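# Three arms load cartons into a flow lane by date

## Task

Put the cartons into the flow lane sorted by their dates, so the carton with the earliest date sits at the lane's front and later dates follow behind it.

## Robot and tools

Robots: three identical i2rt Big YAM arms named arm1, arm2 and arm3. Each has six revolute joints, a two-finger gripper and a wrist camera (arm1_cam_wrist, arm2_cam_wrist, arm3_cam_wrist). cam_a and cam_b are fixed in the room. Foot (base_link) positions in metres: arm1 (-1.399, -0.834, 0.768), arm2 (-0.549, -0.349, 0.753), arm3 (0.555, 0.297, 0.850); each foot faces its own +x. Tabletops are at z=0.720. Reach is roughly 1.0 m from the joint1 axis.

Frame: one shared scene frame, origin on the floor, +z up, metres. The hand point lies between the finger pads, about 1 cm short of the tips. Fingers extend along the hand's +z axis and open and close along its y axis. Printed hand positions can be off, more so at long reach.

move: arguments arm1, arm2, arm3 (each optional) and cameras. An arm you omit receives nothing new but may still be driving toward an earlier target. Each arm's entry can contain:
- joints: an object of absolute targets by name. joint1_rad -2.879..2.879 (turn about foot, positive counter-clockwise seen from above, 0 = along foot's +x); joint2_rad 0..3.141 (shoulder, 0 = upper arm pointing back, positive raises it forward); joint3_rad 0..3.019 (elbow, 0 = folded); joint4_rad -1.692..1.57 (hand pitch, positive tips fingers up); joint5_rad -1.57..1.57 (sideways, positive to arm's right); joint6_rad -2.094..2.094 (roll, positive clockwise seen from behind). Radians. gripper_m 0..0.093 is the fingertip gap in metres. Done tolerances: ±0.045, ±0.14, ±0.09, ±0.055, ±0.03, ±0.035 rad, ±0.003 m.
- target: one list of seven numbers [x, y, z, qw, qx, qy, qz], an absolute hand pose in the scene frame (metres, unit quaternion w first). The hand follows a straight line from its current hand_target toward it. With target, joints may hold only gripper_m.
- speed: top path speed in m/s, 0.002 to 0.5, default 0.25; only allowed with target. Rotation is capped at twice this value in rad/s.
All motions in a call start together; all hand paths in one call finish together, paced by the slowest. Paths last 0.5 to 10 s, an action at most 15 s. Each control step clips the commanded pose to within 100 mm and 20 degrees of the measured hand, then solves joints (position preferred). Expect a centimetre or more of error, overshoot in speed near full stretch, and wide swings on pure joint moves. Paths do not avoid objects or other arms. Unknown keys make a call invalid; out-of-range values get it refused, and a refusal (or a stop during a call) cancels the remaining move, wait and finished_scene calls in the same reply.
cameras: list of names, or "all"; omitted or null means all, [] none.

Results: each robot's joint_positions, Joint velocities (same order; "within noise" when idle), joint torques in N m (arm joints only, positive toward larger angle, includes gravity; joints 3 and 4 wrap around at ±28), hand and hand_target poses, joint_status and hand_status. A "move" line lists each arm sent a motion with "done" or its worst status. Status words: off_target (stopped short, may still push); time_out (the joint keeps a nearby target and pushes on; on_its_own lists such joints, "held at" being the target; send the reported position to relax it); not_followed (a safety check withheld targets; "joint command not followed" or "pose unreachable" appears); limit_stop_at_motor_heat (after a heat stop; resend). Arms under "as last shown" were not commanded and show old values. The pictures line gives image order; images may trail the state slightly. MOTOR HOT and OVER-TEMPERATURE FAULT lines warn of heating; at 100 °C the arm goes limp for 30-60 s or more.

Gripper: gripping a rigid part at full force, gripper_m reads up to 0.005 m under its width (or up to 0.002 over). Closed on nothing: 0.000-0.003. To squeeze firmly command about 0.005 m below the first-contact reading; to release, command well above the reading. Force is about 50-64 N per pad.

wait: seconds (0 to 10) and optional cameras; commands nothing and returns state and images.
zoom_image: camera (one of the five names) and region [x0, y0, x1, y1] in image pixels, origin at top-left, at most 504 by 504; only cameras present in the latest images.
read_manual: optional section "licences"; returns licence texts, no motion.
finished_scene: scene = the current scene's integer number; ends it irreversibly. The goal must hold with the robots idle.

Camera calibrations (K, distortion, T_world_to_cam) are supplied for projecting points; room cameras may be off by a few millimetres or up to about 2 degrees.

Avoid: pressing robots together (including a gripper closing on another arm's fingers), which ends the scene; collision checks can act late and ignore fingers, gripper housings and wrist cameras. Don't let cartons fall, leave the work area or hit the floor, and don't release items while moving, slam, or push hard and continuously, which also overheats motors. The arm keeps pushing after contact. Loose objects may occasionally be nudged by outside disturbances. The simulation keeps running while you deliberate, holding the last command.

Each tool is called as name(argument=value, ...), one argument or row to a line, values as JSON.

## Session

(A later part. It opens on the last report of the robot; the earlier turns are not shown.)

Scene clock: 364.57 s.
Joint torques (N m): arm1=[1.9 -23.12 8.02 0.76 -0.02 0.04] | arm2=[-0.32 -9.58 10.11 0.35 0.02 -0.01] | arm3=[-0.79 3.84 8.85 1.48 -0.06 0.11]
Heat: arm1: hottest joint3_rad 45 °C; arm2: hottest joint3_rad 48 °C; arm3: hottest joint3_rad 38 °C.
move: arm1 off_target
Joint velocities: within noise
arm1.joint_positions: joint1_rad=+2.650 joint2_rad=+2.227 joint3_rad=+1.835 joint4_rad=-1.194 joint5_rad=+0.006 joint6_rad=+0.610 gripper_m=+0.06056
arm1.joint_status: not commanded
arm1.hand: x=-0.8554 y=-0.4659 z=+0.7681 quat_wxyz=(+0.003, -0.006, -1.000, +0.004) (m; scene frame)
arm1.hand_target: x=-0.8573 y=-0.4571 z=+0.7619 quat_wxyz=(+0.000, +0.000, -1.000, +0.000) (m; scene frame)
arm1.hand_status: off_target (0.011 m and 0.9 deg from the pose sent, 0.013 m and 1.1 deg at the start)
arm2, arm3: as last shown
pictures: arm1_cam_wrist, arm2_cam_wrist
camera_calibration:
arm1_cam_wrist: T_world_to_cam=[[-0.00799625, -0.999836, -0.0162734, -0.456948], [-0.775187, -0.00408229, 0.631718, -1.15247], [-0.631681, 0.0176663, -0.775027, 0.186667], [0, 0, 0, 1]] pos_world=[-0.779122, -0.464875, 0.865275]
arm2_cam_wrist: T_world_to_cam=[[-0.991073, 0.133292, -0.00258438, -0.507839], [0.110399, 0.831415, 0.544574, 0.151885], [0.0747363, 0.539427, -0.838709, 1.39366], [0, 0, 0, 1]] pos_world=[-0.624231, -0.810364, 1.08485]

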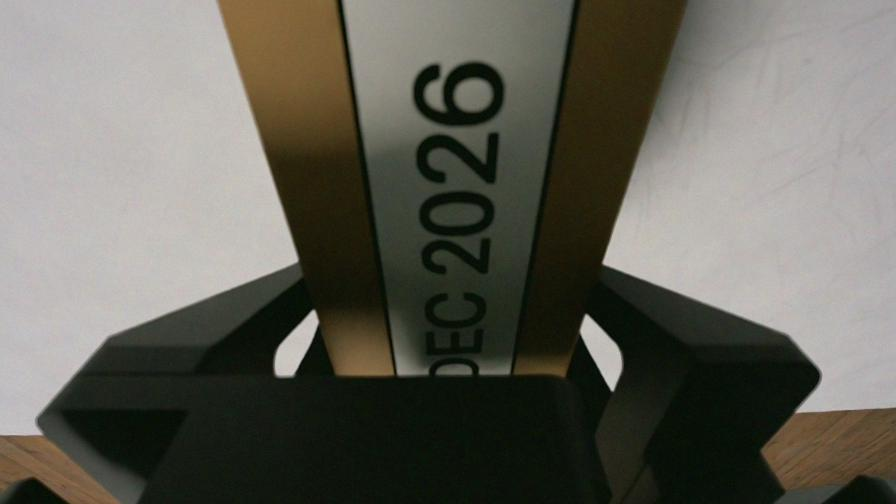

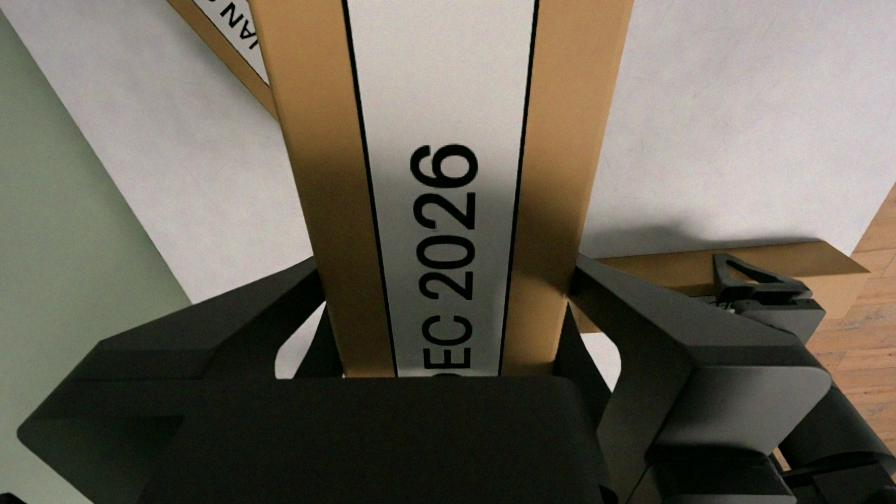

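move(
  arm1={"joints": {"gripper_m": 0.088}},
  cameras=["arm1_cam_wrist"],
)

move(
  arm1={"target": [-0.86, -0.462, 0.90, 0, 0, 1, 0], "speed": 0.2},
  cameras=["arm1_cam_wrist", "arm2_cam_wrist"],
)

Scene clock: 367.63 s.
Joint torques (N m): arm1=[1.85 -23.12 8.16 0.47 0.05 0.03] | arm2=[-0.26 -9.47 10.11 0.35 0.02 -0.01] | arm3=[-0.67 4.07 8.8 1.52 -0.06 0.11]
Heat: arm1: hottest joint3_rad 45 °C; arm2: hottest joint3_rad 48 °C; arm3: hottest joint3_rad 38 °C.
move: arm1 done
Joint velocities: within noise
arm1.joint_positions: joint1_rad=+2.650 joint2_rad=+2.227 joint3_rad=+1.833 joint4_rad=-1.186 joint5_rad=+0.005 joint6_rad=+0.611 gripper_m=+0.08785
arm1.joint_status: all done
arm1.hand: x=-0.8546 y=-0.4650 z=+0.7674 quat_wxyz=(+0.001, -0.006, -1.000, +0.002) (m; scene frame)
arm1.hand_target: x=-0.8572 y=-0.4571 z=+0.7620 quat_wxyz=(+0.000, +0.000, -1.000, +0.000) (m; scene frame)
arm1.hand_status: not commanded
arm2: as last shown
arm3.joint_positions: joint1_rad=-0.332 joint2_rad=+0.538 joint3_rad=+1.483 joint4_rad=-1.091 joint5_rad=+0.003 joint6_rad=-0.005 gripper_m=+0.09400
arm3.joint_status: not commanded
arm3.hand: x=+0.3787 y=+0.2021 z=+1.5063 quat_wxyz=(-0.161, -0.733, -0.189, +0.633) (m; scene frame)
arm3.hand_target: x=+0.3773 y=+0.2034 z=+1.5049 quat_wxyz=(-0.159, -0.738, -0.185, +0.630) (m; scene frame)
arm3.hand_status: not commanded
pictures: arm1_cam_wrist
camera_calibration:
arm1_cam_wrist: T_world_to_cam=[[-0.00873919, -0.999741, -0.0210217, -0.452978], [-0.777815, -0.00641554, 0.628461, -1.15214], [-0.628433, 0.0218433, -0.777557, 0.193324], [0, 0, 0, 1]] pos_world=[-0.778622, -0.464475, 0.864877]

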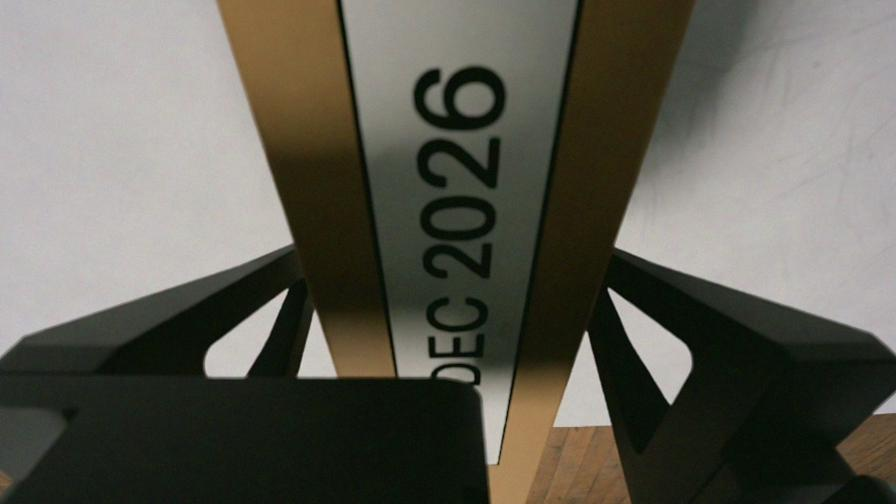

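Scene clock: 369.17 s.
Joint torques (N m): arm1=[1.55 -22.12 12.25 -0.25 0.05 0] | arm2=[-0.32 -9.52 10.11 0.35 0.02 -0.02] | arm3=[-0.79 3.96 8.88 1.52 -0.06 0.11]
Heat: arm1: hottest joint3_rad 45 °C; arm2: hottest joint3_rad 48 °C; arm3: hottest joint3_rad 38 °C.
move: arm1 off_target
Joint velocities: within noise
arm1.joint_positions: joint1_rad=+2.650 joint2_rad=+2.108 joint3_rad=+1.953 joint4_rad=-1.450 joint5_rad=+0.005 joint6_rad=+0.611 gripper_m=+0.08792
arm1.joint_status: not commanded
arm1.hand: x=-0.8667 y=-0.4737 z=+0.8874 quat_wxyz=(+0.011, -0.006, -1.000, +0.009) (m; scene frame)
arm1.hand_target: x=-0.8606 y=-0.4623 z=+0.9000 quat_wxyz=(+0.000, +0.000, -1.000, +0.000) (m; scene frame)
arm1.hand_status: off_target (0.018 m and 1.8 deg from the pose sent, 0.133 m and 0.8 deg at the start)
arm2, arm3: as last shown
pictures: arm1_cam_wrist, arm2_cam_wrist
camera_calibration:
arm1_cam_wrist: T_world_to_cam=[[-0.00894996, -0.999934, -0.00723747, -0.471685], [-0.764626, 0.00217918, 0.644471, -1.23582], [-0.644412, 0.0113019, -0.764595, 0.248817], [0, 0, 0, 1]] pos_world=[-0.788819, -0.471773, 0.983277]
arm2_cam_wrist: T_world_to_cam=[[-0.991073, 0.133292, -0.00258438, -0.507839], [0.110399, 0.831415, 0.544574, 0.151885], [0.0747363, 0.539427, -0.838709, 1.39366], [0, 0, 0, 1]] pos_world=[-0.624231, -0.810364, 1.08485]

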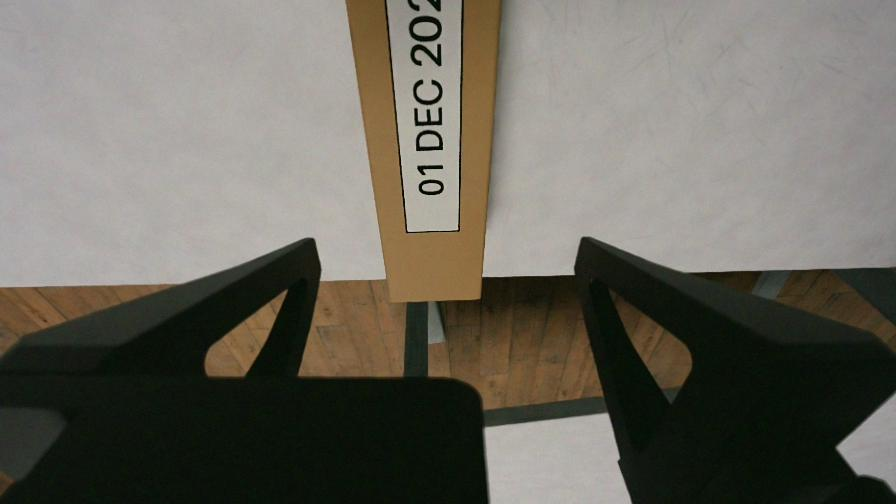

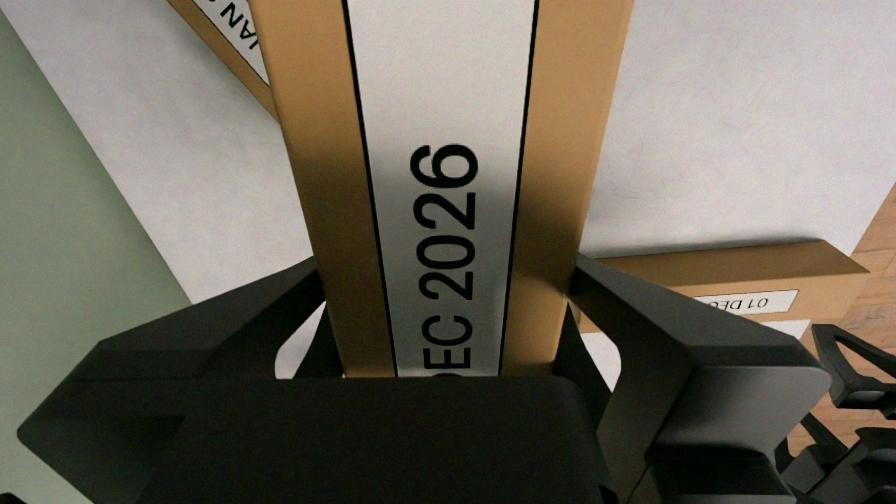

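move(
  arm1={"joints": {"joint1_rad": 0.6, "joint2_rad": 0.45, "joint3_rad": 1.5, "joint4_rad": -1.5, "joint6_rad": 0}},
  cameras=["cam_a"],
)

move(
  arm2={"joints": {"joint1_rad": -0.57, "joint2_rad": 1.363, "joint3_rad": 1.252, "joint4_rad": -1.46, "joint5_rad": 0, "joint6_rad": 0}},
  cameras=["arm2_cam_wrist", "cam_a"],
)

Scene clock: 375.83 s.
Joint torques (N m): arm1=[-0.5 5.6 6.43 1.29 0 -0.05] | arm2=[-0.32 -9.58 10.11 0.35 0.02 -0.01] | arm3=[-0.67 4.07 8.77 1.57 -0.06 0.11]
Heat: arm1: hottest joint3_rad 45 °C; arm2: hottest joint3_rad 48 °C; arm3: hottest joint3_rad 38 °C.
move: arm1 done
Joint velocities: within noise
arm1.joint_positions: joint1_rad=+0.617 joint2_rad=+0.444 joint3_rad=+1.497 joint4_rad=-1.493 joint5_rad=+0.005 joint6_rad=+0.009 gripper_m=+0.08797
arm1.joint_status: all done
arm1.hand: x=-1.3849 y=-0.9567 z=+1.3489 quat_wxyz=(-0.403, -0.560, -0.633, +0.350) (m; scene frame)
arm1.hand_target: x=-1.3865 y=-0.9581 z=+1.3477 quat_wxyz=(-0.396, -0.564, -0.633, +0.352) (m; scene frame)
arm1.hand_status: not commanded
arm2, arm3: as last shown
pictures: cam_a

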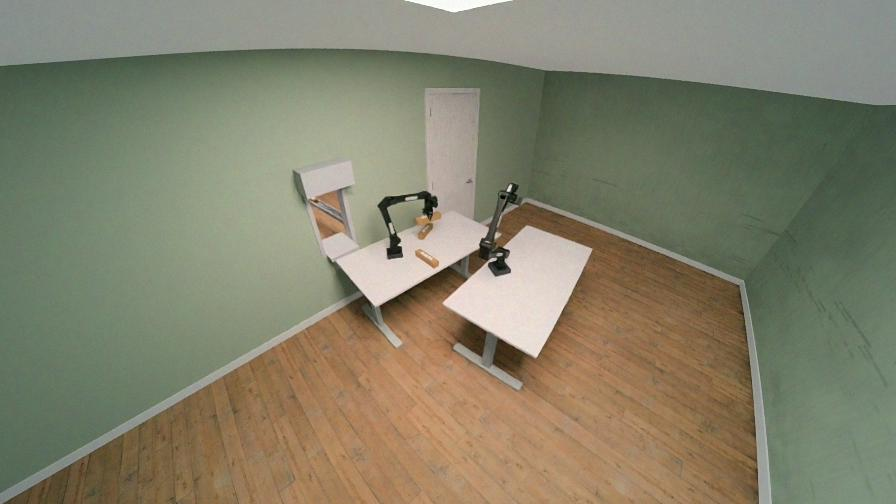

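Scene clock: 378.10 s.
Joint torques (N m): arm1=[-0.62 5.71 6.43 1.29 0 -0.06] | arm2=[-0.26 -11.11 9.58 -0.1 -0.1 0.07] | arm3=[-0.73 3.96 8.84 1.54 -0.06 0.09]
Heat: arm1: hottest joint3_rad 45 °C; arm2: hottest joint3_rad 47 °C; arm3: hottest joint3_rad 38 °C.
move: arm2 done
Joint velocities: within noise
arm1, arm3: as last shown
arm1.hand_target: x=-1.3865 y=-0.9581 z=+1.3477 quat_wxyz=(-0.396, -0.565, -0.633, +0.352) (m; scene frame)
arm2.joint_positions: joint1_rad=-0.567 joint2_rad=+1.378 joint3_rad=+1.257 joint4_rad=-1.451 joint5_rad=+0.002 joint6_rad=-0.009 gripper_m=+0.06070
arm2.joint_status: all done
arm2.hand: x=-0.7270 y=+0.0067 z=+0.9705 quat_wxyz=(+0.002, +0.853, -0.522, +0.008) (m; scene frame)
arm2.hand_target: x=-0.7238 y=+0.0027 z=+0.9742 quat_wxyz=(+0.003, +0.850, -0.527, +0.007) (m; scene frame)
arm2.hand_status: not commanded
pictures: arm2_cam_wrist, cam_a
camera_calibration:
arm2_cam_wrist: T_world_to_cam=[[0.88762, 0.460235, 0.0177253, 0.623042], [0.366267, -0.728679, 0.578685, -0.282417], [0.279247, -0.50716, -0.815359, 1.1206], [0, 0, 0, 1]] pos_world=[-0.762508, 0.0757856, 1.06608]

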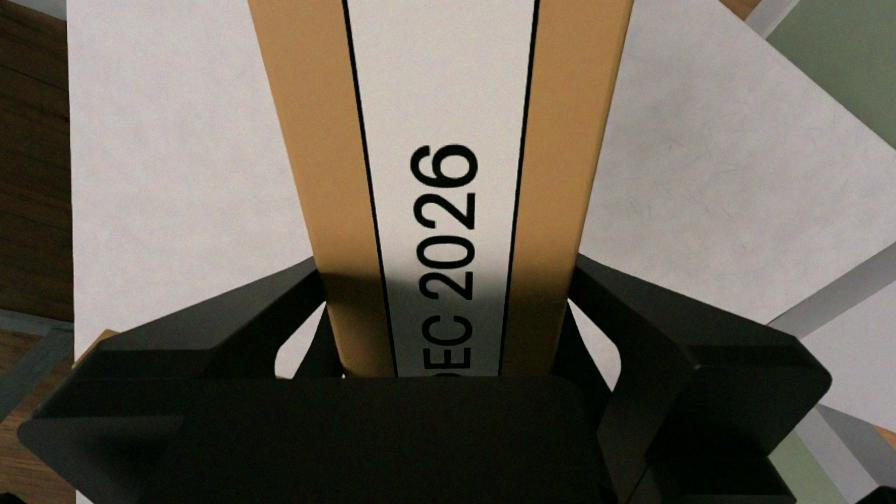

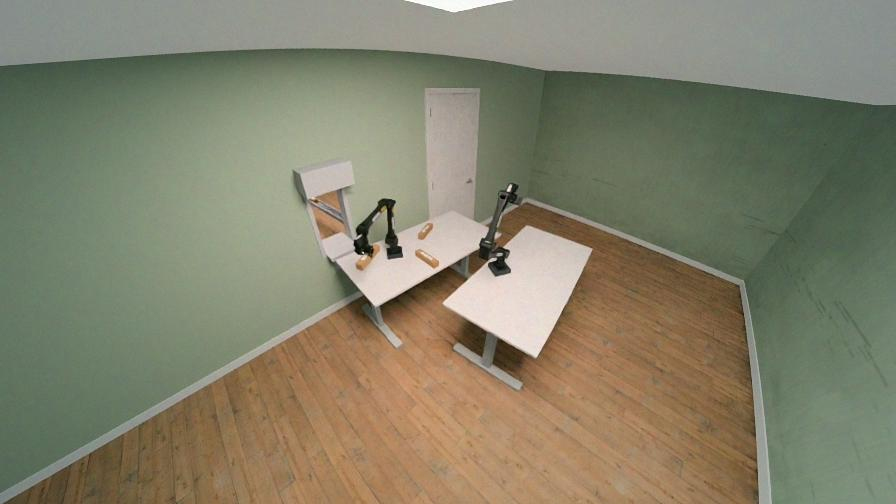

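move(
  arm2={"target": [-0.7238, 0.0027, 0.757, 0, 0.850, -0.527, 0], "speed": 0.1},
  cameras=["arm2_cam_wrist"],
)

Scene clock: 384.13 s.
Joint torques (N m): arm1=[-0.56 5.83 6.45 1.29 0.01 -0.06] | arm2=[-0.26 -10.4 7.34 0.76 -0.11 0.08] | arm3=[-0.67 3.9 8.83 1.51 -0.06 0.11]
Heat: arm1: hottest joint3_rad 45 °C; arm2: hottest joint3_rad 47 °C; arm3: hottest joint3_rad 38 °C.
move: arm2 done
Joint velocities: within noise
arm1, arm3: as last shown
arm1.hand_target: x=-1.3865 y=-0.9581 z=+1.3477 quat_wxyz=(-0.396, -0.564, -0.633, +0.352) (m; scene frame)
arm2.joint_positions: joint1_rad=-0.567 joint2_rad=+1.599 joint3_rad=+0.888 joint4_rad=-0.848 joint5_rad=-0.001 joint6_rad=-0.009 gripper_m=+0.06070
arm2.joint_status: not commanded
arm2.hand: x=-0.7244 y=+0.0019 z=+0.7592 quat_wxyz=(+0.000, +0.853, -0.522, +0.002) (m; scene frame)
arm2.hand_target: x=-0.7238 y=+0.0027 z=+0.7570 quat_wxyz=(+0.000, +0.850, -0.527, +0.000) (m; scene frame)
arm2.hand_status: done (0.002 m and 0.8 deg from the pose sent, 0.214 m and 1.2 deg at the start)
pictures: arm2_cam_wrist
camera_calibration:
arm2_cam_wrist: T_world_to_cam=[[0.887747, 0.460091, 0.0149039, 0.628944], [0.371056, -0.734364, 0.568355, -0.153305], [0.27244, -0.499025, -0.822649, 0.945739], [0, 0, 0, 1]] pos_world=[-0.759115, 0.0699939, 0.855769]

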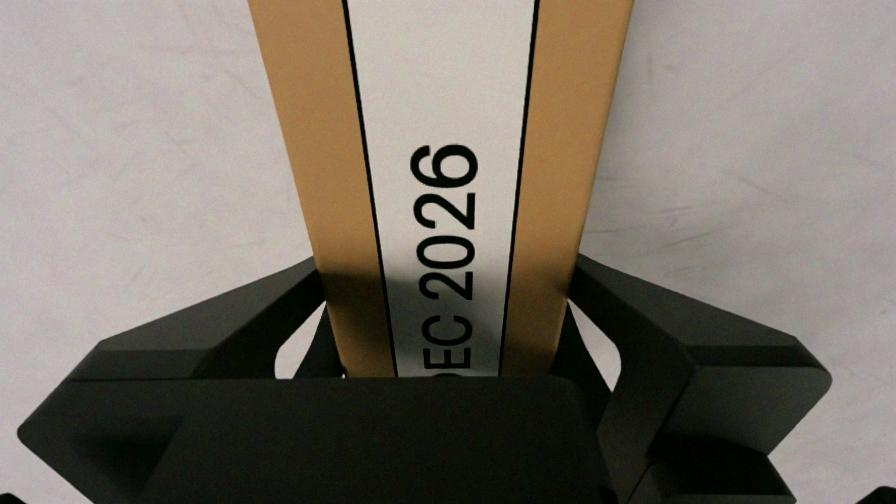

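move(
  arm2={"target": [-0.7238, 0.0027, 0.743, 0, 0.850, -0.527, 0], "speed": 0.04},
  cameras=["arm2_cam_wrist"],
)

Scene clock: 386.57 s.
Joint torques (N m): arm1=[-0.56 5.83 6.46 1.26 0.01 -0.06] | arm2=[-0.26 -9.35 6.74 0.88 -0.11 0.08] | arm3=[-0.73 4.07 8.81 1.5 -0.05 0.11]
Heat: arm1: hottest joint3_rad 44 °C; arm2: hottest joint3_rad 46 °C; arm3: hottest joint3_rad 38 °C.
move: arm2 off_target
Joint velocities: within noise
arm1, arm3: as last shown
arm2.joint_positions: joint1_rad=-0.567 joint2_rad=+1.611 joint3_rad=+0.883 joint4_rad=-0.810 joint5_rad=-0.001 joint6_rad=-0.009 gripper_m=+0.06070
arm2.joint_status: not commanded
arm2.hand: x=-0.7268 y=+0.0067 z=+0.7533 quat_wxyz=(-0.005, +0.853, -0.522, -0.007) (m; scene frame)
arm2.hand_target: x=-0.7237 y=+0.0024 z=+0.7432 quat_wxyz=(+0.000, +0.850, -0.527, +0.000) (m; scene frame)
arm2.hand_status: off_target (0.011 m and 1.2 deg from the pose sent, 0.016 m and 0.8 deg at the start)
pictures: arm2_cam_wrist
camera_calibration:
arm2_cam_wrist: T_world_to_cam=[[0.887867, 0.459852, 0.0151175, 0.628887], [0.376384, -0.744823, 0.550976, -0.128468], [0.264627, -0.483503, -0.834384, 0.947026], [0, 0, 0, 1]] pos_world=[-0.760623, 0.0730095, 0.851459]

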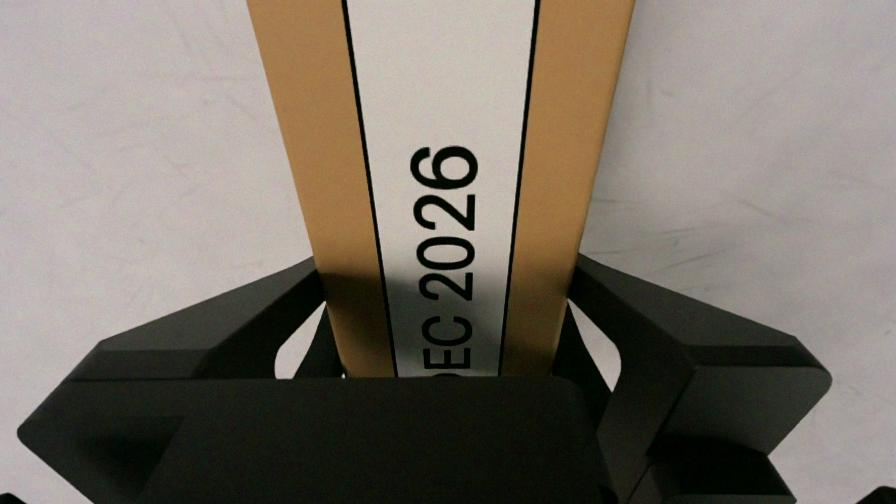

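move(
  arm2={"joints": {"gripper_m": 0.088}},
  cameras=[],
)

move(
  arm2={"target": [-0.7238, 0.0027, 0.90, 0, 0.850, -0.527, 0], "speed": 0.25},
  cameras=["arm2_cam_wrist"],
)

move(
  arm2={"joints": {"joint1_rad": 0.905, "joint2_rad": 1.241, "joint3_rad": 0.927, "joint4_rad": -1.257, "joint5_rad": 0, "joint6_rad": 0.363}},
  cameras=["arm2_cam_wrist"],
)

Scene clock: 394.20 s.
Joint torques (N m): arm1=[-0.56 5.77 6.42 1.29 0 -0.06] | arm2=[-0.21 -9.47 6.74 0.79 -0.1 0.08] | arm3=[-0.85 4.07 8.8 1.51 -0.06 0.11]
Heat: arm1: hottest joint3_rad 44 °C; arm2: hottest joint3_rad 46 °C; arm3: hottest joint3_rad 38 °C.
move: arm2 done
Joint velocities: within noise
arm1, arm3: as last shown
arm2.joint_positions: joint1_rad=-0.567 joint2_rad=+1.613 joint3_rad=+0.883 joint4_rad=-0.808 joint5_rad=-0.001 joint6_rad=-0.009 gripper_m=+0.08787
arm2.joint_status: all done
arm2.hand: x=-0.7270 y=+0.0071 z=+0.7528 quat_wxyz=(-0.006, +0.853, -0.522, -0.007) (m; scene frame)
arm2.hand_target: x=-0.7237 y=+0.0025 z=+0.7432 quat_wxyz=(+0.000, +0.850, -0.527, +0.000) (m; scene frame)
arm2.hand_status: not commanded
pictures: none
No camera images: "cameras" was empty.

Scene clock: 395.67 s.
Joint torques (N m): arm1=[-0.56 5.77 6.46 1.28 0 -0.06] | arm2=[-0.32 -8.06 13.31 -0.16 -0.11 0.06] | arm3=[-0.62 3.84 8.84 1.51 -0.06 0.11]
Heat: arm1: hottest joint3_rad 44 °C; arm2: hottest joint3_rad 46 °C; arm3: hottest joint3_rad 38 °C.
move: arm2 off_target
Joint velocities: within noise
arm1, arm3: as last shown
arm2.joint_positions: joint1_rad=-0.567 joint2_rad=+1.384 joint3_rad=+1.036 joint4_rad=-1.236 joint5_rad=-0.001 joint6_rad=-0.009 gripper_m=+0.08794
arm2.joint_status: not commanded
arm2.hand: x=-0.7173 y=-0.0132 z=+0.8866 quat_wxyz=(+0.007, +0.853, -0.522, +0.013) (m; scene frame)
arm2.hand_target: x=-0.7234 y=+0.0021 z=+0.9001 quat_wxyz=(+0.000, +0.850, -0.527, +0.000) (m; scene frame)
arm2.hand_status: off_target (0.022 m and 1.8 deg from the pose sent, 0.147 m and 1.3 deg at the start)
pictures: arm2_cam_wrist
camera_calibration:
arm2_cam_wrist: T_world_to_cam=[[0.887607, 0.460375, 0.0144623, 0.627996], [0.36452, -0.721298, 0.588943, -0.262169], [0.281566, -0.517478, -0.808045, 1.03442], [0, 0, 0, 1]] pos_world=[-0.753106, 0.0570752, 0.981181]

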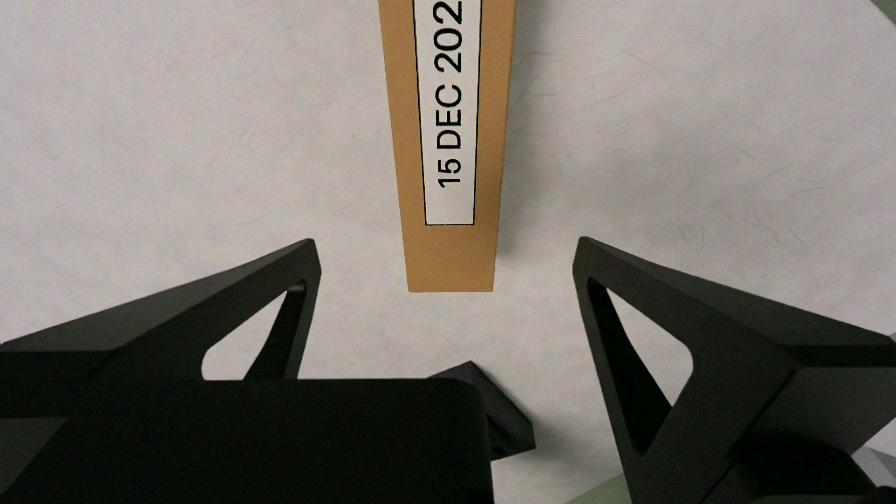

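Scene clock: 397.53 s.
Joint torques (N m): arm1=[-0.56 5.71 6.46 1.28 0 -0.06] | arm2=[0.62 -6.53 8.24 0.05 0.03 0.09] | arm3=[-0.56 3.9 8.81 1.54 -0.08 0.11]
Heat: arm1: hottest joint3_rad 43 °C; arm2: hottest joint3_rad 46 °C; arm3: hottest joint3_rad 38 °C.
move: arm2 done
Joint velocities: within noise
arm1: as last shown
arm2.joint_positions: joint1_rad=+0.896 joint2_rad=+1.237 joint3_rad=+0.946 joint4_rad=-1.250 joint5_rad=-0.001 joint6_rad=+0.352 gripper_m=+0.08796
arm2.joint_status: all done
arm2.hand: x=-0.8643 y=-0.4642 z=+0.9069 quat_wxyz=(+0.011, +1.000, +0.002, -0.009) (m; scene frame)
arm2.hand_target: x=-0.8553 y=-0.4638 z=+0.8986 quat_wxyz=(+0.006, +1.000, +0.001, +0.005) (m; scene frame)
arm2.hand_status: not commanded
arm3.joint_positions: joint1_rad=-0.332 joint2_rad=+0.538 joint3_rad=+1.483 joint4_rad=-1.091 joint5_rad=+0.003 joint6_rad=-0.005 gripper_m=+0.09400
arm3.joint_status: not commanded
arm3.hand: x=+0.3787 y=+0.2021 z=+1.5063 quat_wxyz=(-0.161, -0.733, -0.189, +0.633) (m; scene frame)
arm3.hand_target: x=+0.3773 y=+0.2034 z=+1.5049 quat_wxyz=(-0.159, -0.738, -0.185, +0.630) (m; scene frame)
arm3.hand_status: not commanded
pictures: arm2_cam_wrist
camera_calibration:
arm2_cam_wrist: T_world_to_cam=[[-0.00914899, 0.99991, -0.00984241, 0.463167], [0.835266, 0.0130533, 0.549691, 0.237512], [0.54977, -0.00319191, -0.83531, 1.35416], [0, 0, 0, 1]] pos_world=[-0.938625, -0.461903, 1.00515]

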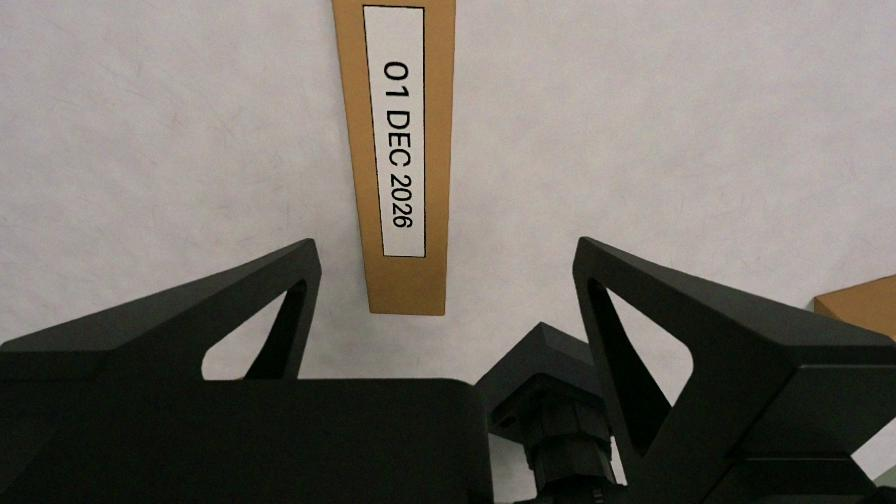

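move(
  arm2={"target": [-0.835, -0.492, 0.83, 0, 0.99986, -0.0166, 0], "speed": 0.15},
  cameras=["arm2_cam_wrist"],
)

Scene clock: 407.20 s.
Joint torques (N m): arm1=[-0.56 5.77 6.45 1.28 0 -0.06] | arm2=[0.79 -5.83 8.05 0.69 0.1 0.13] | arm3=[-0.73 4.19 8.88 1.54 -0.06 0.11]
Heat: arm1: hottest joint3_rad 43 °C; arm2: hottest joint3_rad 45 °C; arm3: hottest joint3_rad 38 °C.
move: arm2 done
Joint velocities: within noise
arm1, arm3: as last shown
arm2.joint_positions: joint1_rad=+1.004 joint2_rad=+1.291 joint3_rad=+0.796 joint4_rad=-1.058 joint5_rad=+0.013 joint6_rad=+0.497 gripper_m=+0.08796
arm2.joint_status: not commanded
arm2.hand: x=-0.8394 y=-0.4903 z=+0.8377 quat_wxyz=(+0.004, +1.000, -0.017, -0.006) (m; scene frame)
arm2.hand_target: x=-0.8350 y=-0.4918 z=+0.8302 quat_wxyz=(+0.000, +1.000, -0.017, +0.000) (m; scene frame)
arm2.hand_status: done (0.009 m and 0.8 deg from the pose sent, 0.087 m and 2.8 deg at the start)
pictures: arm2_cam_wrist
camera_calibration:
arm2_cam_wrist: T_world_to_cam=[[0.0287326, 0.999576, 0.00476069, 0.50822], [0.830961, -0.0265324, 0.555697, 0.227007], [0.555588, -0.0120107, -0.831371, 1.27984], [0, 0, 0, 1]] pos_world=[-0.914301, -0.48661, 0.935456]

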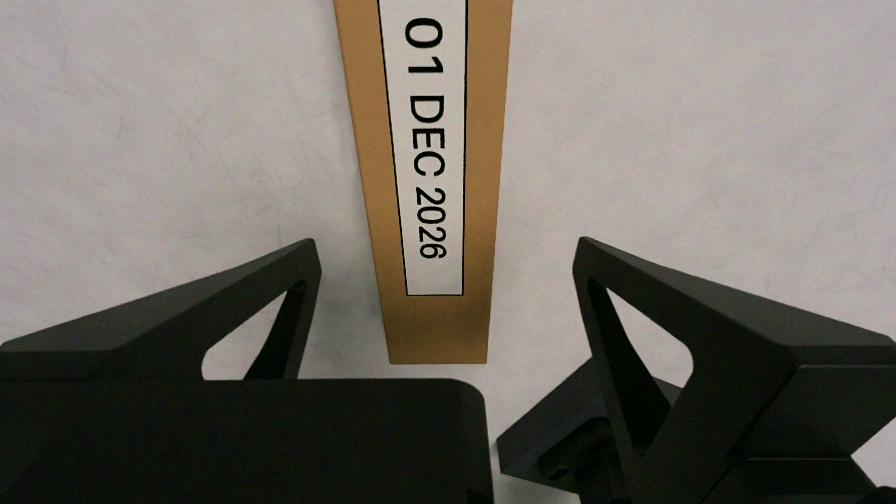

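move(
  arm2={"target": [-0.839, -0.498, 0.746, 0, 0.99986, -0.0166, 0], "speed": 0.12},
  cameras=["arm2_cam_wrist"],
)

Scene clock: 412.10 s.
Joint torques (N m): arm1=[-0.56 5.83 6.45 1.28 0 -0.06] | arm2=[0.79 -6.95 6.56 0.75 0.1 0.09] | arm3=[-0.62 4.07 8.87 1.5 -0.06 0.11]
Heat: arm1: hottest joint3_rad 42 °C; arm2: hottest joint3_rad 44 °C; arm3: hottest joint3_rad 38 °C.
move: arm2 done
Joint velocities: within noise
arm1.joint_positions: joint1_rad=+0.617 joint2_rad=+0.444 joint3_rad=+1.497 joint4_rad=-1.493 joint5_rad=+0.005 joint6_rad=+0.009 gripper_m=+0.08797
arm1.joint_status: not commanded
arm1.hand: x=-1.3849 y=-0.9567 z=+1.3489 quat_wxyz=(-0.403, -0.560, -0.633, +0.350) (m; scene frame)
arm1.hand_target: x=-1.3865 y=-0.9581 z=+1.3477 quat_wxyz=(-0.396, -0.564, -0.633, +0.352) (m; scene frame)
arm1.hand_status: not commanded
arm2.joint_positions: joint1_rad=+1.010 joint2_rad=+1.476 joint3_rad=+0.702 joint4_rad=-0.780 joint5_rad=+0.013 joint6_rad=+0.505 gripper_m=+0.08796
arm2.joint_status: not commanded
arm2.hand: x=-0.8447 y=-0.4967 z=+0.7532 quat_wxyz=(+0.004, +1.000, -0.017, -0.006) (m; scene frame)
arm2.hand_target: x=-0.8389 y=-0.4979 z=+0.7462 quat_wxyz=(+0.000, +1.000, -0.016, +0.000) (m; scene frame)
arm2.hand_status: done (0.009 m and 0.8 deg from the pose sent, 0.092 m and 0.8 deg at the start)
arm3: as last shown
pictures: arm2_cam_wrist
camera_calibration:
arm2_cam_wrist: T_world_to_cam=[[0.0294507, 0.999555, 0.00478643, 0.515801], [0.830734, -0.027139, 0.556007, 0.277481], [0.55589, -0.0123985, -0.831164, 1.21228], [0, 0, 0, 1]] pos_world=[-0.9196, -0.49301, 0.850856]

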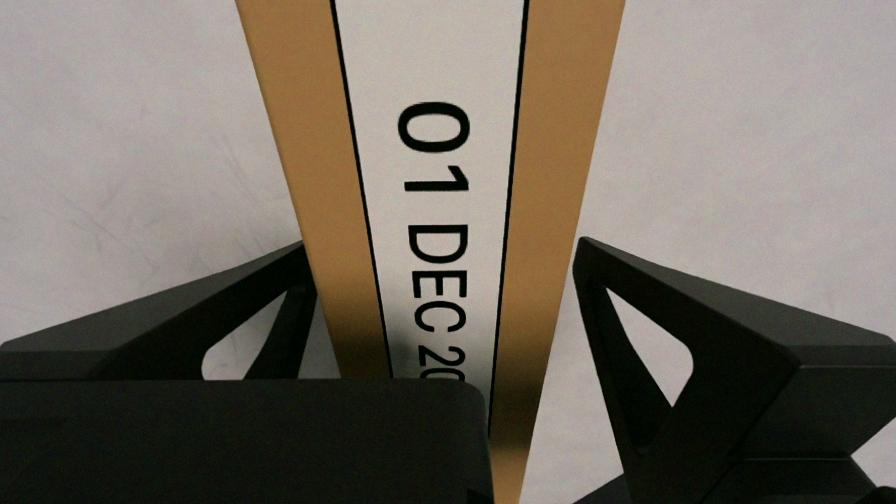

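move(
  arm2={"target": [-0.839, -0.498, 0.90, 0, 0.99986, -0.0166, 0], "speed": 0.25},
  cameras=[],
)

move(
  arm2={"joints": {"joint1_rad": -2.016, "joint2_rad": 1.2815, "joint3_rad": 1.1766, "joint4_rad": -1.466, "joint5_rad": 0, "joint6_rad": 0.586}},
  cameras=["arm2_cam_wrist", "cam_a"],
)

Scene clock: 446.67 s.
Joint torques (N m): arm1=[-0.56 5.77 6.45 1.29 0.01 -0.06] | arm2=[0.79 -5.83 13.38 -0.1 0.08 0.09] | arm3=[-0.73 4.13 8.84 1.52 -0.06 0.1]
Heat: arm1: hottest joint3_rad 41 °C; arm2: hottest joint3_rad 42 °C; arm3: hottest joint3_rad 38 °C.
move: arm2 off_target
Joint velocities: within noise
arm1, arm3: as last shown
arm2.joint_positions: joint1_rad=+1.017 joint2_rad=+1.227 joint3_rad=+0.873 joint4_rad=-1.249 joint5_rad=+0.013 joint6_rad=+0.511 gripper_m=+0.08796
arm2.joint_status: not commanded
arm2.hand: x=-0.8250 y=-0.4870 z=+0.8837 quat_wxyz=(-0.008, +1.000, -0.017, +0.016) (m; scene frame)
arm2.hand_target: x=-0.8383 y=-0.4976 z=+0.9000 quat_wxyz=(+0.000, +1.000, -0.016, +0.000) (m; scene frame)
arm2.hand_status: off_target (0.024 m and 2.0 deg from the pose sent, 0.147 m and 0.8 deg at the start)
pictures: none
No camera images: "cameras" was empty.

Scene clock: 449.13 s.
Joint torques (N m): arm1=[-0.62 5.77 6.45 1.28 0.01 -0.06] | arm2=[-0.73 -8.41 13.03 -0.17 0 0.08] | arm3=[-0.79 3.84 8.83 1.5 -0.07 0.11]
Heat: arm1: hottest joint3_rad 41 °C; arm2: hottest joint3_rad 43 °C; arm3: hottest joint3_rad 38 °C.
move: arm2 done
Joint velocities: within noise
arm1, arm3: as last shown
arm2.joint_positions: joint1_rad=-2.008 joint2_rad=+1.286 joint3_rad=+1.137 joint4_rad=-1.458 joint5_rad=+0.001 joint6_rad=+0.576 gripper_m=+0.08800
arm2.joint_status: all done
arm2.hand: x=-0.2607 y=-0.1515 z=+0.9643 quat_wxyz=(+0.010, +0.009, -1.000, +0.016) (m; scene frame)
arm2.hand_target: x=-0.2518 y=-0.1483 z=+0.9806 quat_wxyz=(-0.005, +0.000, -1.000, +0.006) (m; scene frame)
arm2.hand_status: not commanded
pictures: arm2_cam_wrist, cam_a
camera_calibration:
arm2_cam_wrist: T_world_to_cam=[[0.0227848, -0.998746, 0.044581, -0.190339], [-0.813397, 0.00740728, 0.581662, -0.76384], [-0.581263, -0.0495151, -0.812208, 0.747112], [0, 0, 0, 1]] pos_world=[-0.1827, -0.147449, 1.05959]

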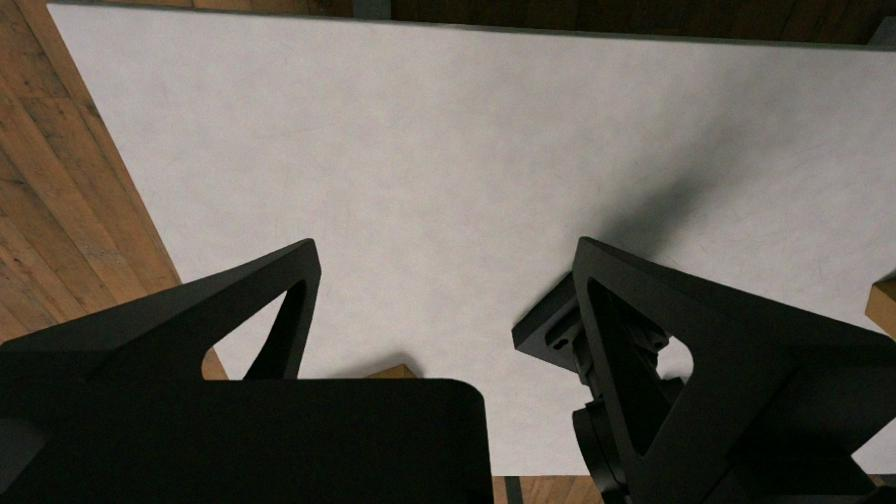

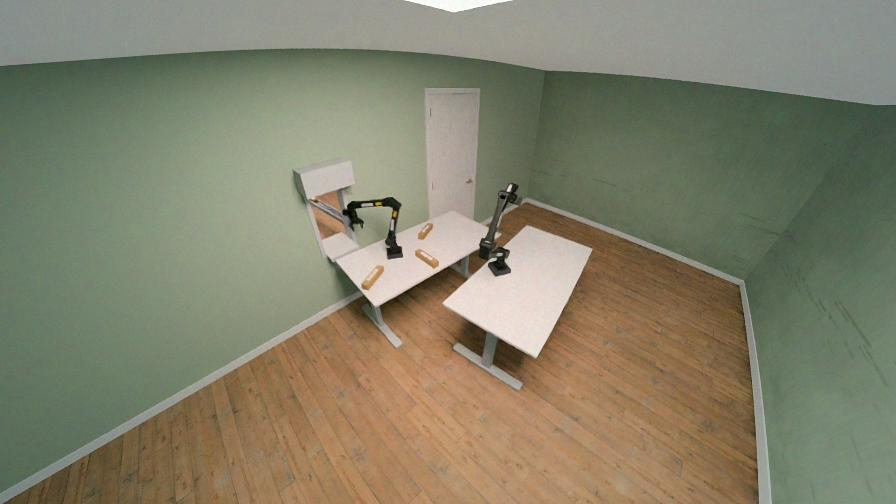

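move(
  arm2={"target": [-0.10, -0.03, 0.95, 0, 0, 1, 0], "speed": 0.15},
  cameras=["arm2_cam_wrist", "arm3_cam_wrist", "cam_a"],
)

Scene clock: 457.47 s.
Joint torques (N m): arm1=[-0.56 5.71 6.45 1.29 0 -0.06] | arm2=[0.62 -14.45 14.42 -0.13 -0.05 0.09] | arm3=[-0.91 3.96 8.85 1.46 -0.06 0.11]
Heat: arm1: hottest joint3_rad 41 °C; arm2: hottest joint3_rad 44 °C; arm3: hottest joint3_rad 38 °C.
move: arm2 off_target
Joint velocities: within noise
arm1, arm3: as last shown
arm2.joint_positions: joint1_rad=-2.004 joint2_rad=+1.769 joint3_rad=+1.618 joint4_rad=-1.449 joint5_rad=-0.013 joint6_rad=+0.598 gripper_m=+0.08800
arm2.joint_status: not commanded
arm2.hand: x=-0.1105 y=-0.0449 z=+0.9391 quat_wxyz=(+0.011, +0.000, -1.000, +0.008) (m; scene frame)
arm2.hand_target: x=-0.1008 y=-0.0305 z=+0.9499 quat_wxyz=(+0.000, +0.000, -1.000, +0.000) (m; scene frame)
arm2.hand_status: off_target (0.021 m and 1.6 deg from the pose sent, 0.202 m and 2.4 deg at the start)
pictures: arm2_cam_wrist, arm3_cam_wrist, cam_a
camera_calibration:
arm2_cam_wrist: T_world_to_cam=[[0.00496827, -0.999553, 0.0294683, -0.074023], [-0.812205, 0.0131572, 0.583223, -0.628829], [-0.58335, -0.0268319, -0.811777, 0.819507], [0, 0, 0, 1]] pos_world=[-0.0323108, -0.0437274, 1.03419]
arm3_cam_wrist: T_world_to_cam=[[-0.48127, 0.876493, -0.0117972, 0.0237205], [0.624257, 0.333261, -0.70657, 0.762447], [-0.615372, -0.347415, -0.707545, 1.492], [0, 0, 0, 1]] pos_world=[0.45359, 0.24346, 1.59466]

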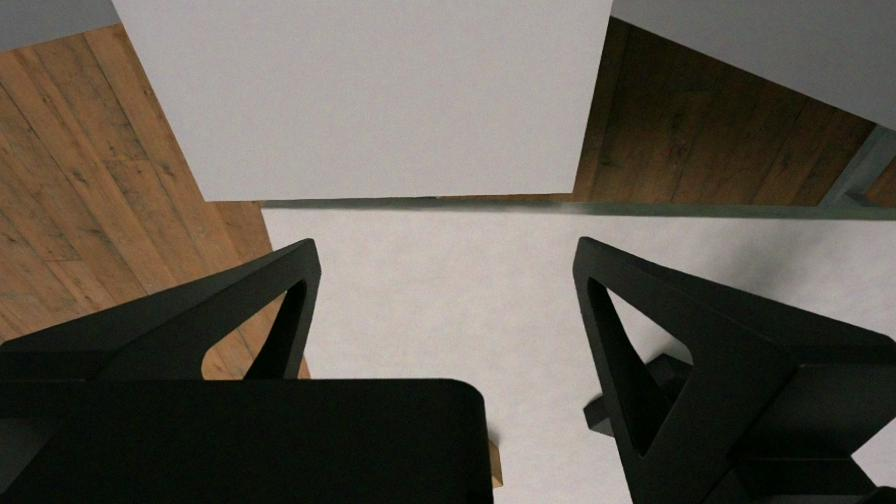

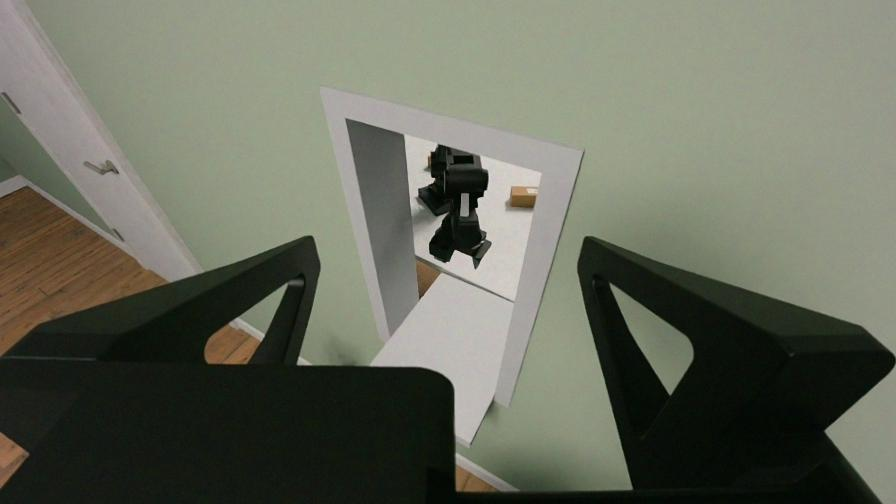

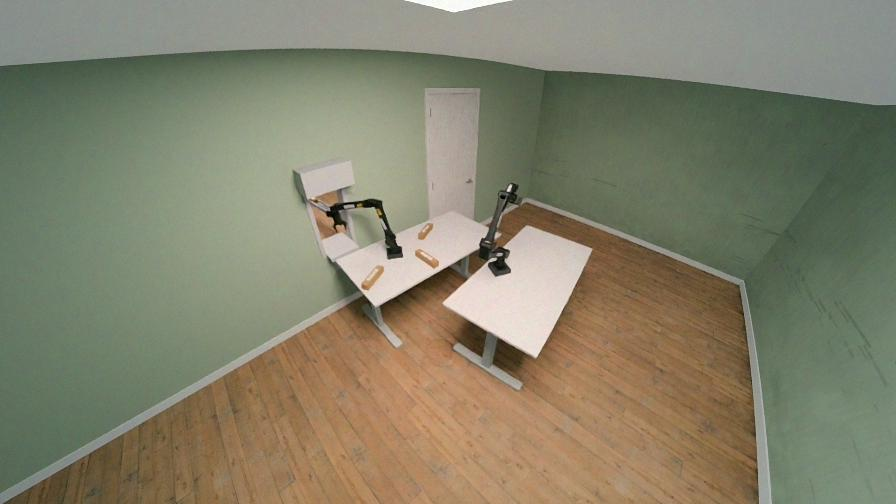

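move(
  arm2={"target": [-0.27, -0.05, 0.98, 0, 0, 1, 0], "speed": 0.2},
  cameras=[],
)

move(
  arm2={"joints": {"joint1_rad": 1.01, "joint2_rad": 1.227, "joint3_rad": 0.873, "joint4_rad": -1.249, "joint5_rad": 0, "joint6_rad": 0.505}},
  cameras=["arm2_cam_wrist"],
)

Scene clock: 474.83 s.
Joint torques (N m): arm1=[-0.5 5.83 6.43 1.29 0 -0.06] | arm2=[0.38 -10.23 8.91 -0.03 0.05 0.04] | arm3=[-0.91 4.01 8.87 1.5 -0.06 0.11]
Heat: arm1: hottest joint3_rad 40 °C; arm2: hottest joint3_rad 49 °C; arm3: hottest joint3_rad 38 °C.
move: arm2 done
Joint velocities: within noise
arm1: as last shown
arm2.joint_positions: joint1_rad=-1.803 joint2_rad=+1.409 joint3_rad=+1.316 joint4_rad=-1.452 joint5_rad=-0.015 joint6_rad=+0.796 gripper_m=+0.08800
arm2.joint_status: not commanded
arm2.hand: x=-0.2636 y=-0.0478 z=+0.9864 quat_wxyz=(-0.008, +0.002, -1.000, -0.009) (m; scene frame)
arm2.hand_target: x=-0.2699 y=-0.0501 z=+0.9800 quat_wxyz=(+0.000, +0.000, -1.000, +0.000) (m; scene frame)
arm2.hand_status: done (0.009 m and 1.4 deg from the pose sent, 0.165 m and 1.6 deg at the start)
arm3.joint_positions: joint1_rad=-0.333 joint2_rad=+0.538 joint3_rad=+1.483 joint4_rad=-1.091 joint5_rad=+0.003 joint6_rad=-0.005 gripper_m=+0.09400
arm3.joint_status: not commanded
arm3.hand: x=+0.3786 y=+0.2022 z=+1.5063 quat_wxyz=(-0.160, -0.733, -0.189, +0.633) (m; scene frame)
arm3.hand_target: x=+0.3773 y=+0.2035 z=+1.5049 quat_wxyz=(-0.159, -0.738, -0.185, +0.630) (m; scene frame)
arm3.hand_status: not commanded
pictures: none
No camera images: "cameras" was empty.

Scene clock: 477.23 s.
Joint torques (N m): arm1=[-0.56 5.77 6.46 1.26 0 -0.06] | arm2=[0.62 -6.65 8.24 0.18 0.05 -0.11] | arm3=[-0.67 4.01 8.91 1.55 -0.06 0.11]
Heat: arm1: hottest joint3_rad 40 °C; arm2: hottest joint3_rad 48 °C; arm3: hottest joint3_rad 38 °C.
move: arm2 done
Joint velocities: within noise
arm1, arm3: as last shown
arm2.joint_positions: joint1_rad=+1.002 joint2_rad=+1.228 joint3_rad=+0.889 joint4_rad=-1.247 joint5_rad=+0.000 joint6_rad=+0.514 gripper_m=+0.08804
arm2.joint_status: all done
arm2.hand: x=-0.8321 y=-0.4877 z=+0.8894 quat_wxyz=(+0.002, +1.000, -0.026, +0.012) (m; scene frame)
arm2.hand_target: x=-0.8251 y=-0.4871 z=+0.8840 quat_wxyz=(-0.002, +1.000, -0.017, +0.019) (m; scene frame)
arm2.hand_status: not commanded
pictures: arm2_cam_wrist
camera_calibration:
arm2_cam_wrist: T_world_to_cam=[[0.0466878, 0.998871, 0.00875583, 0.516255], [0.810295, -0.0429967, 0.584443, 0.141587], [0.584159, -0.0201916, -0.811388, 1.32076], [0, 0, 0, 1]] pos_world=[-0.910362, -0.482917, 0.984376]

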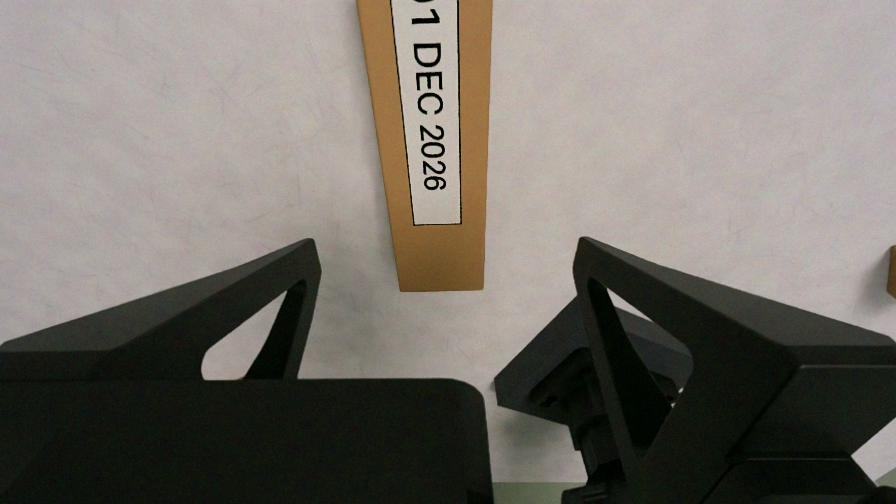

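move(
  cameras=["arm2_cam_wrist", "cam_a"],
)

Scene clock: 495.27 s.
Joint torques (N m): arm1=[-0.56 5.77 6.43 1.29 0 -0.06] | arm2=[0.62 -6.65 8.24 0.17 0.04 -0.11] | arm3=[-0.56 3.84 8.87 1.52 -0.08 0.11]
Heat: arm1: hottest joint3_rad 40 °C; arm2: hottest joint3_rad 47 °C; arm3: hottest joint3_rad 38 °C.
Joint velocities: within noise
arm1.joint_positions: joint1_rad=+0.617 joint2_rad=+0.444 joint3_rad=+1.497 joint4_rad=-1.493 joint5_rad=+0.005 joint6_rad=+0.009 gripper_m=+0.08797
arm1.joint_status: not commanded
arm1.hand: x=-1.3849 y=-0.9567 z=+1.3489 quat_wxyz=(-0.403, -0.560, -0.633, +0.350) (m; scene frame)
arm1.hand_target: x=-1.3865 y=-0.9581 z=+1.3477 quat_wxyz=(-0.396, -0.564, -0.633, +0.352) (m; scene frame)
arm1.hand_status: not commanded
arm2.joint_positions: joint1_rad=+1.002 joint2_rad=+1.228 joint3_rad=+0.889 joint4_rad=-1.247 joint5_rad=+0.000 joint6_rad=+0.514 gripper_m=+0.08804
arm2.joint_status: all done
arm2.hand: x=-0.8321 y=-0.4877 z=+0.8894 quat_wxyz=(+0.002, +1.000, -0.026, +0.012) (m; scene frame)
arm2.hand_target: x=-0.8251 y=-0.4871 z=+0.8840 quat_wxyz=(-0.002, +1.000, -0.017, +0.019) (m; scene frame)
arm2.hand_status: not commanded
arm3.joint_positions: joint1_rad=-0.333 joint2_rad=+0.538 joint3_rad=+1.483 joint4_rad=-1.091 joint5_rad=+0.003 joint6_rad=-0.005 gripper_m=+0.09400
arm3.joint_status: not commanded
arm3.hand: x=+0.3786 y=+0.2022 z=+1.5063 quat_wxyz=(-0.160, -0.733, -0.189, +0.633) (m; scene frame)
arm3.hand_target: x=+0.3773 y=+0.2035 z=+1.5049 quat_wxyz=(-0.159, -0.738, -0.185, +0.630) (m; scene frame)
arm3.hand_status: not commanded
pictures: arm2_cam_wrist, cam_a
camera_calibration:
arm2_cam_wrist: T_world_to_cam=[[0.0466878, 0.998871, 0.00875583, 0.516255], [0.810295, -0.0429967, 0.584443, 0.141587], [0.584159, -0.0201916, -0.811388, 1.32076], [0, 0, 0, 1]] pos_world=[-0.910362, -0.482917, 0.984376]

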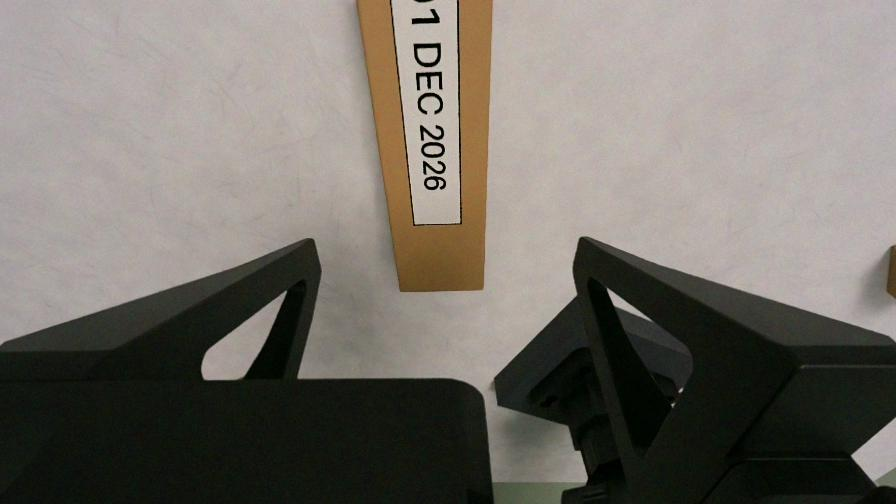

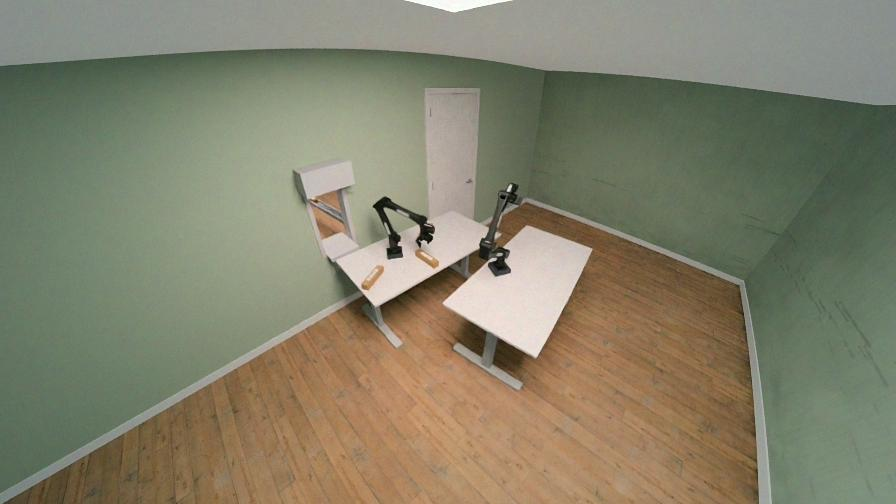

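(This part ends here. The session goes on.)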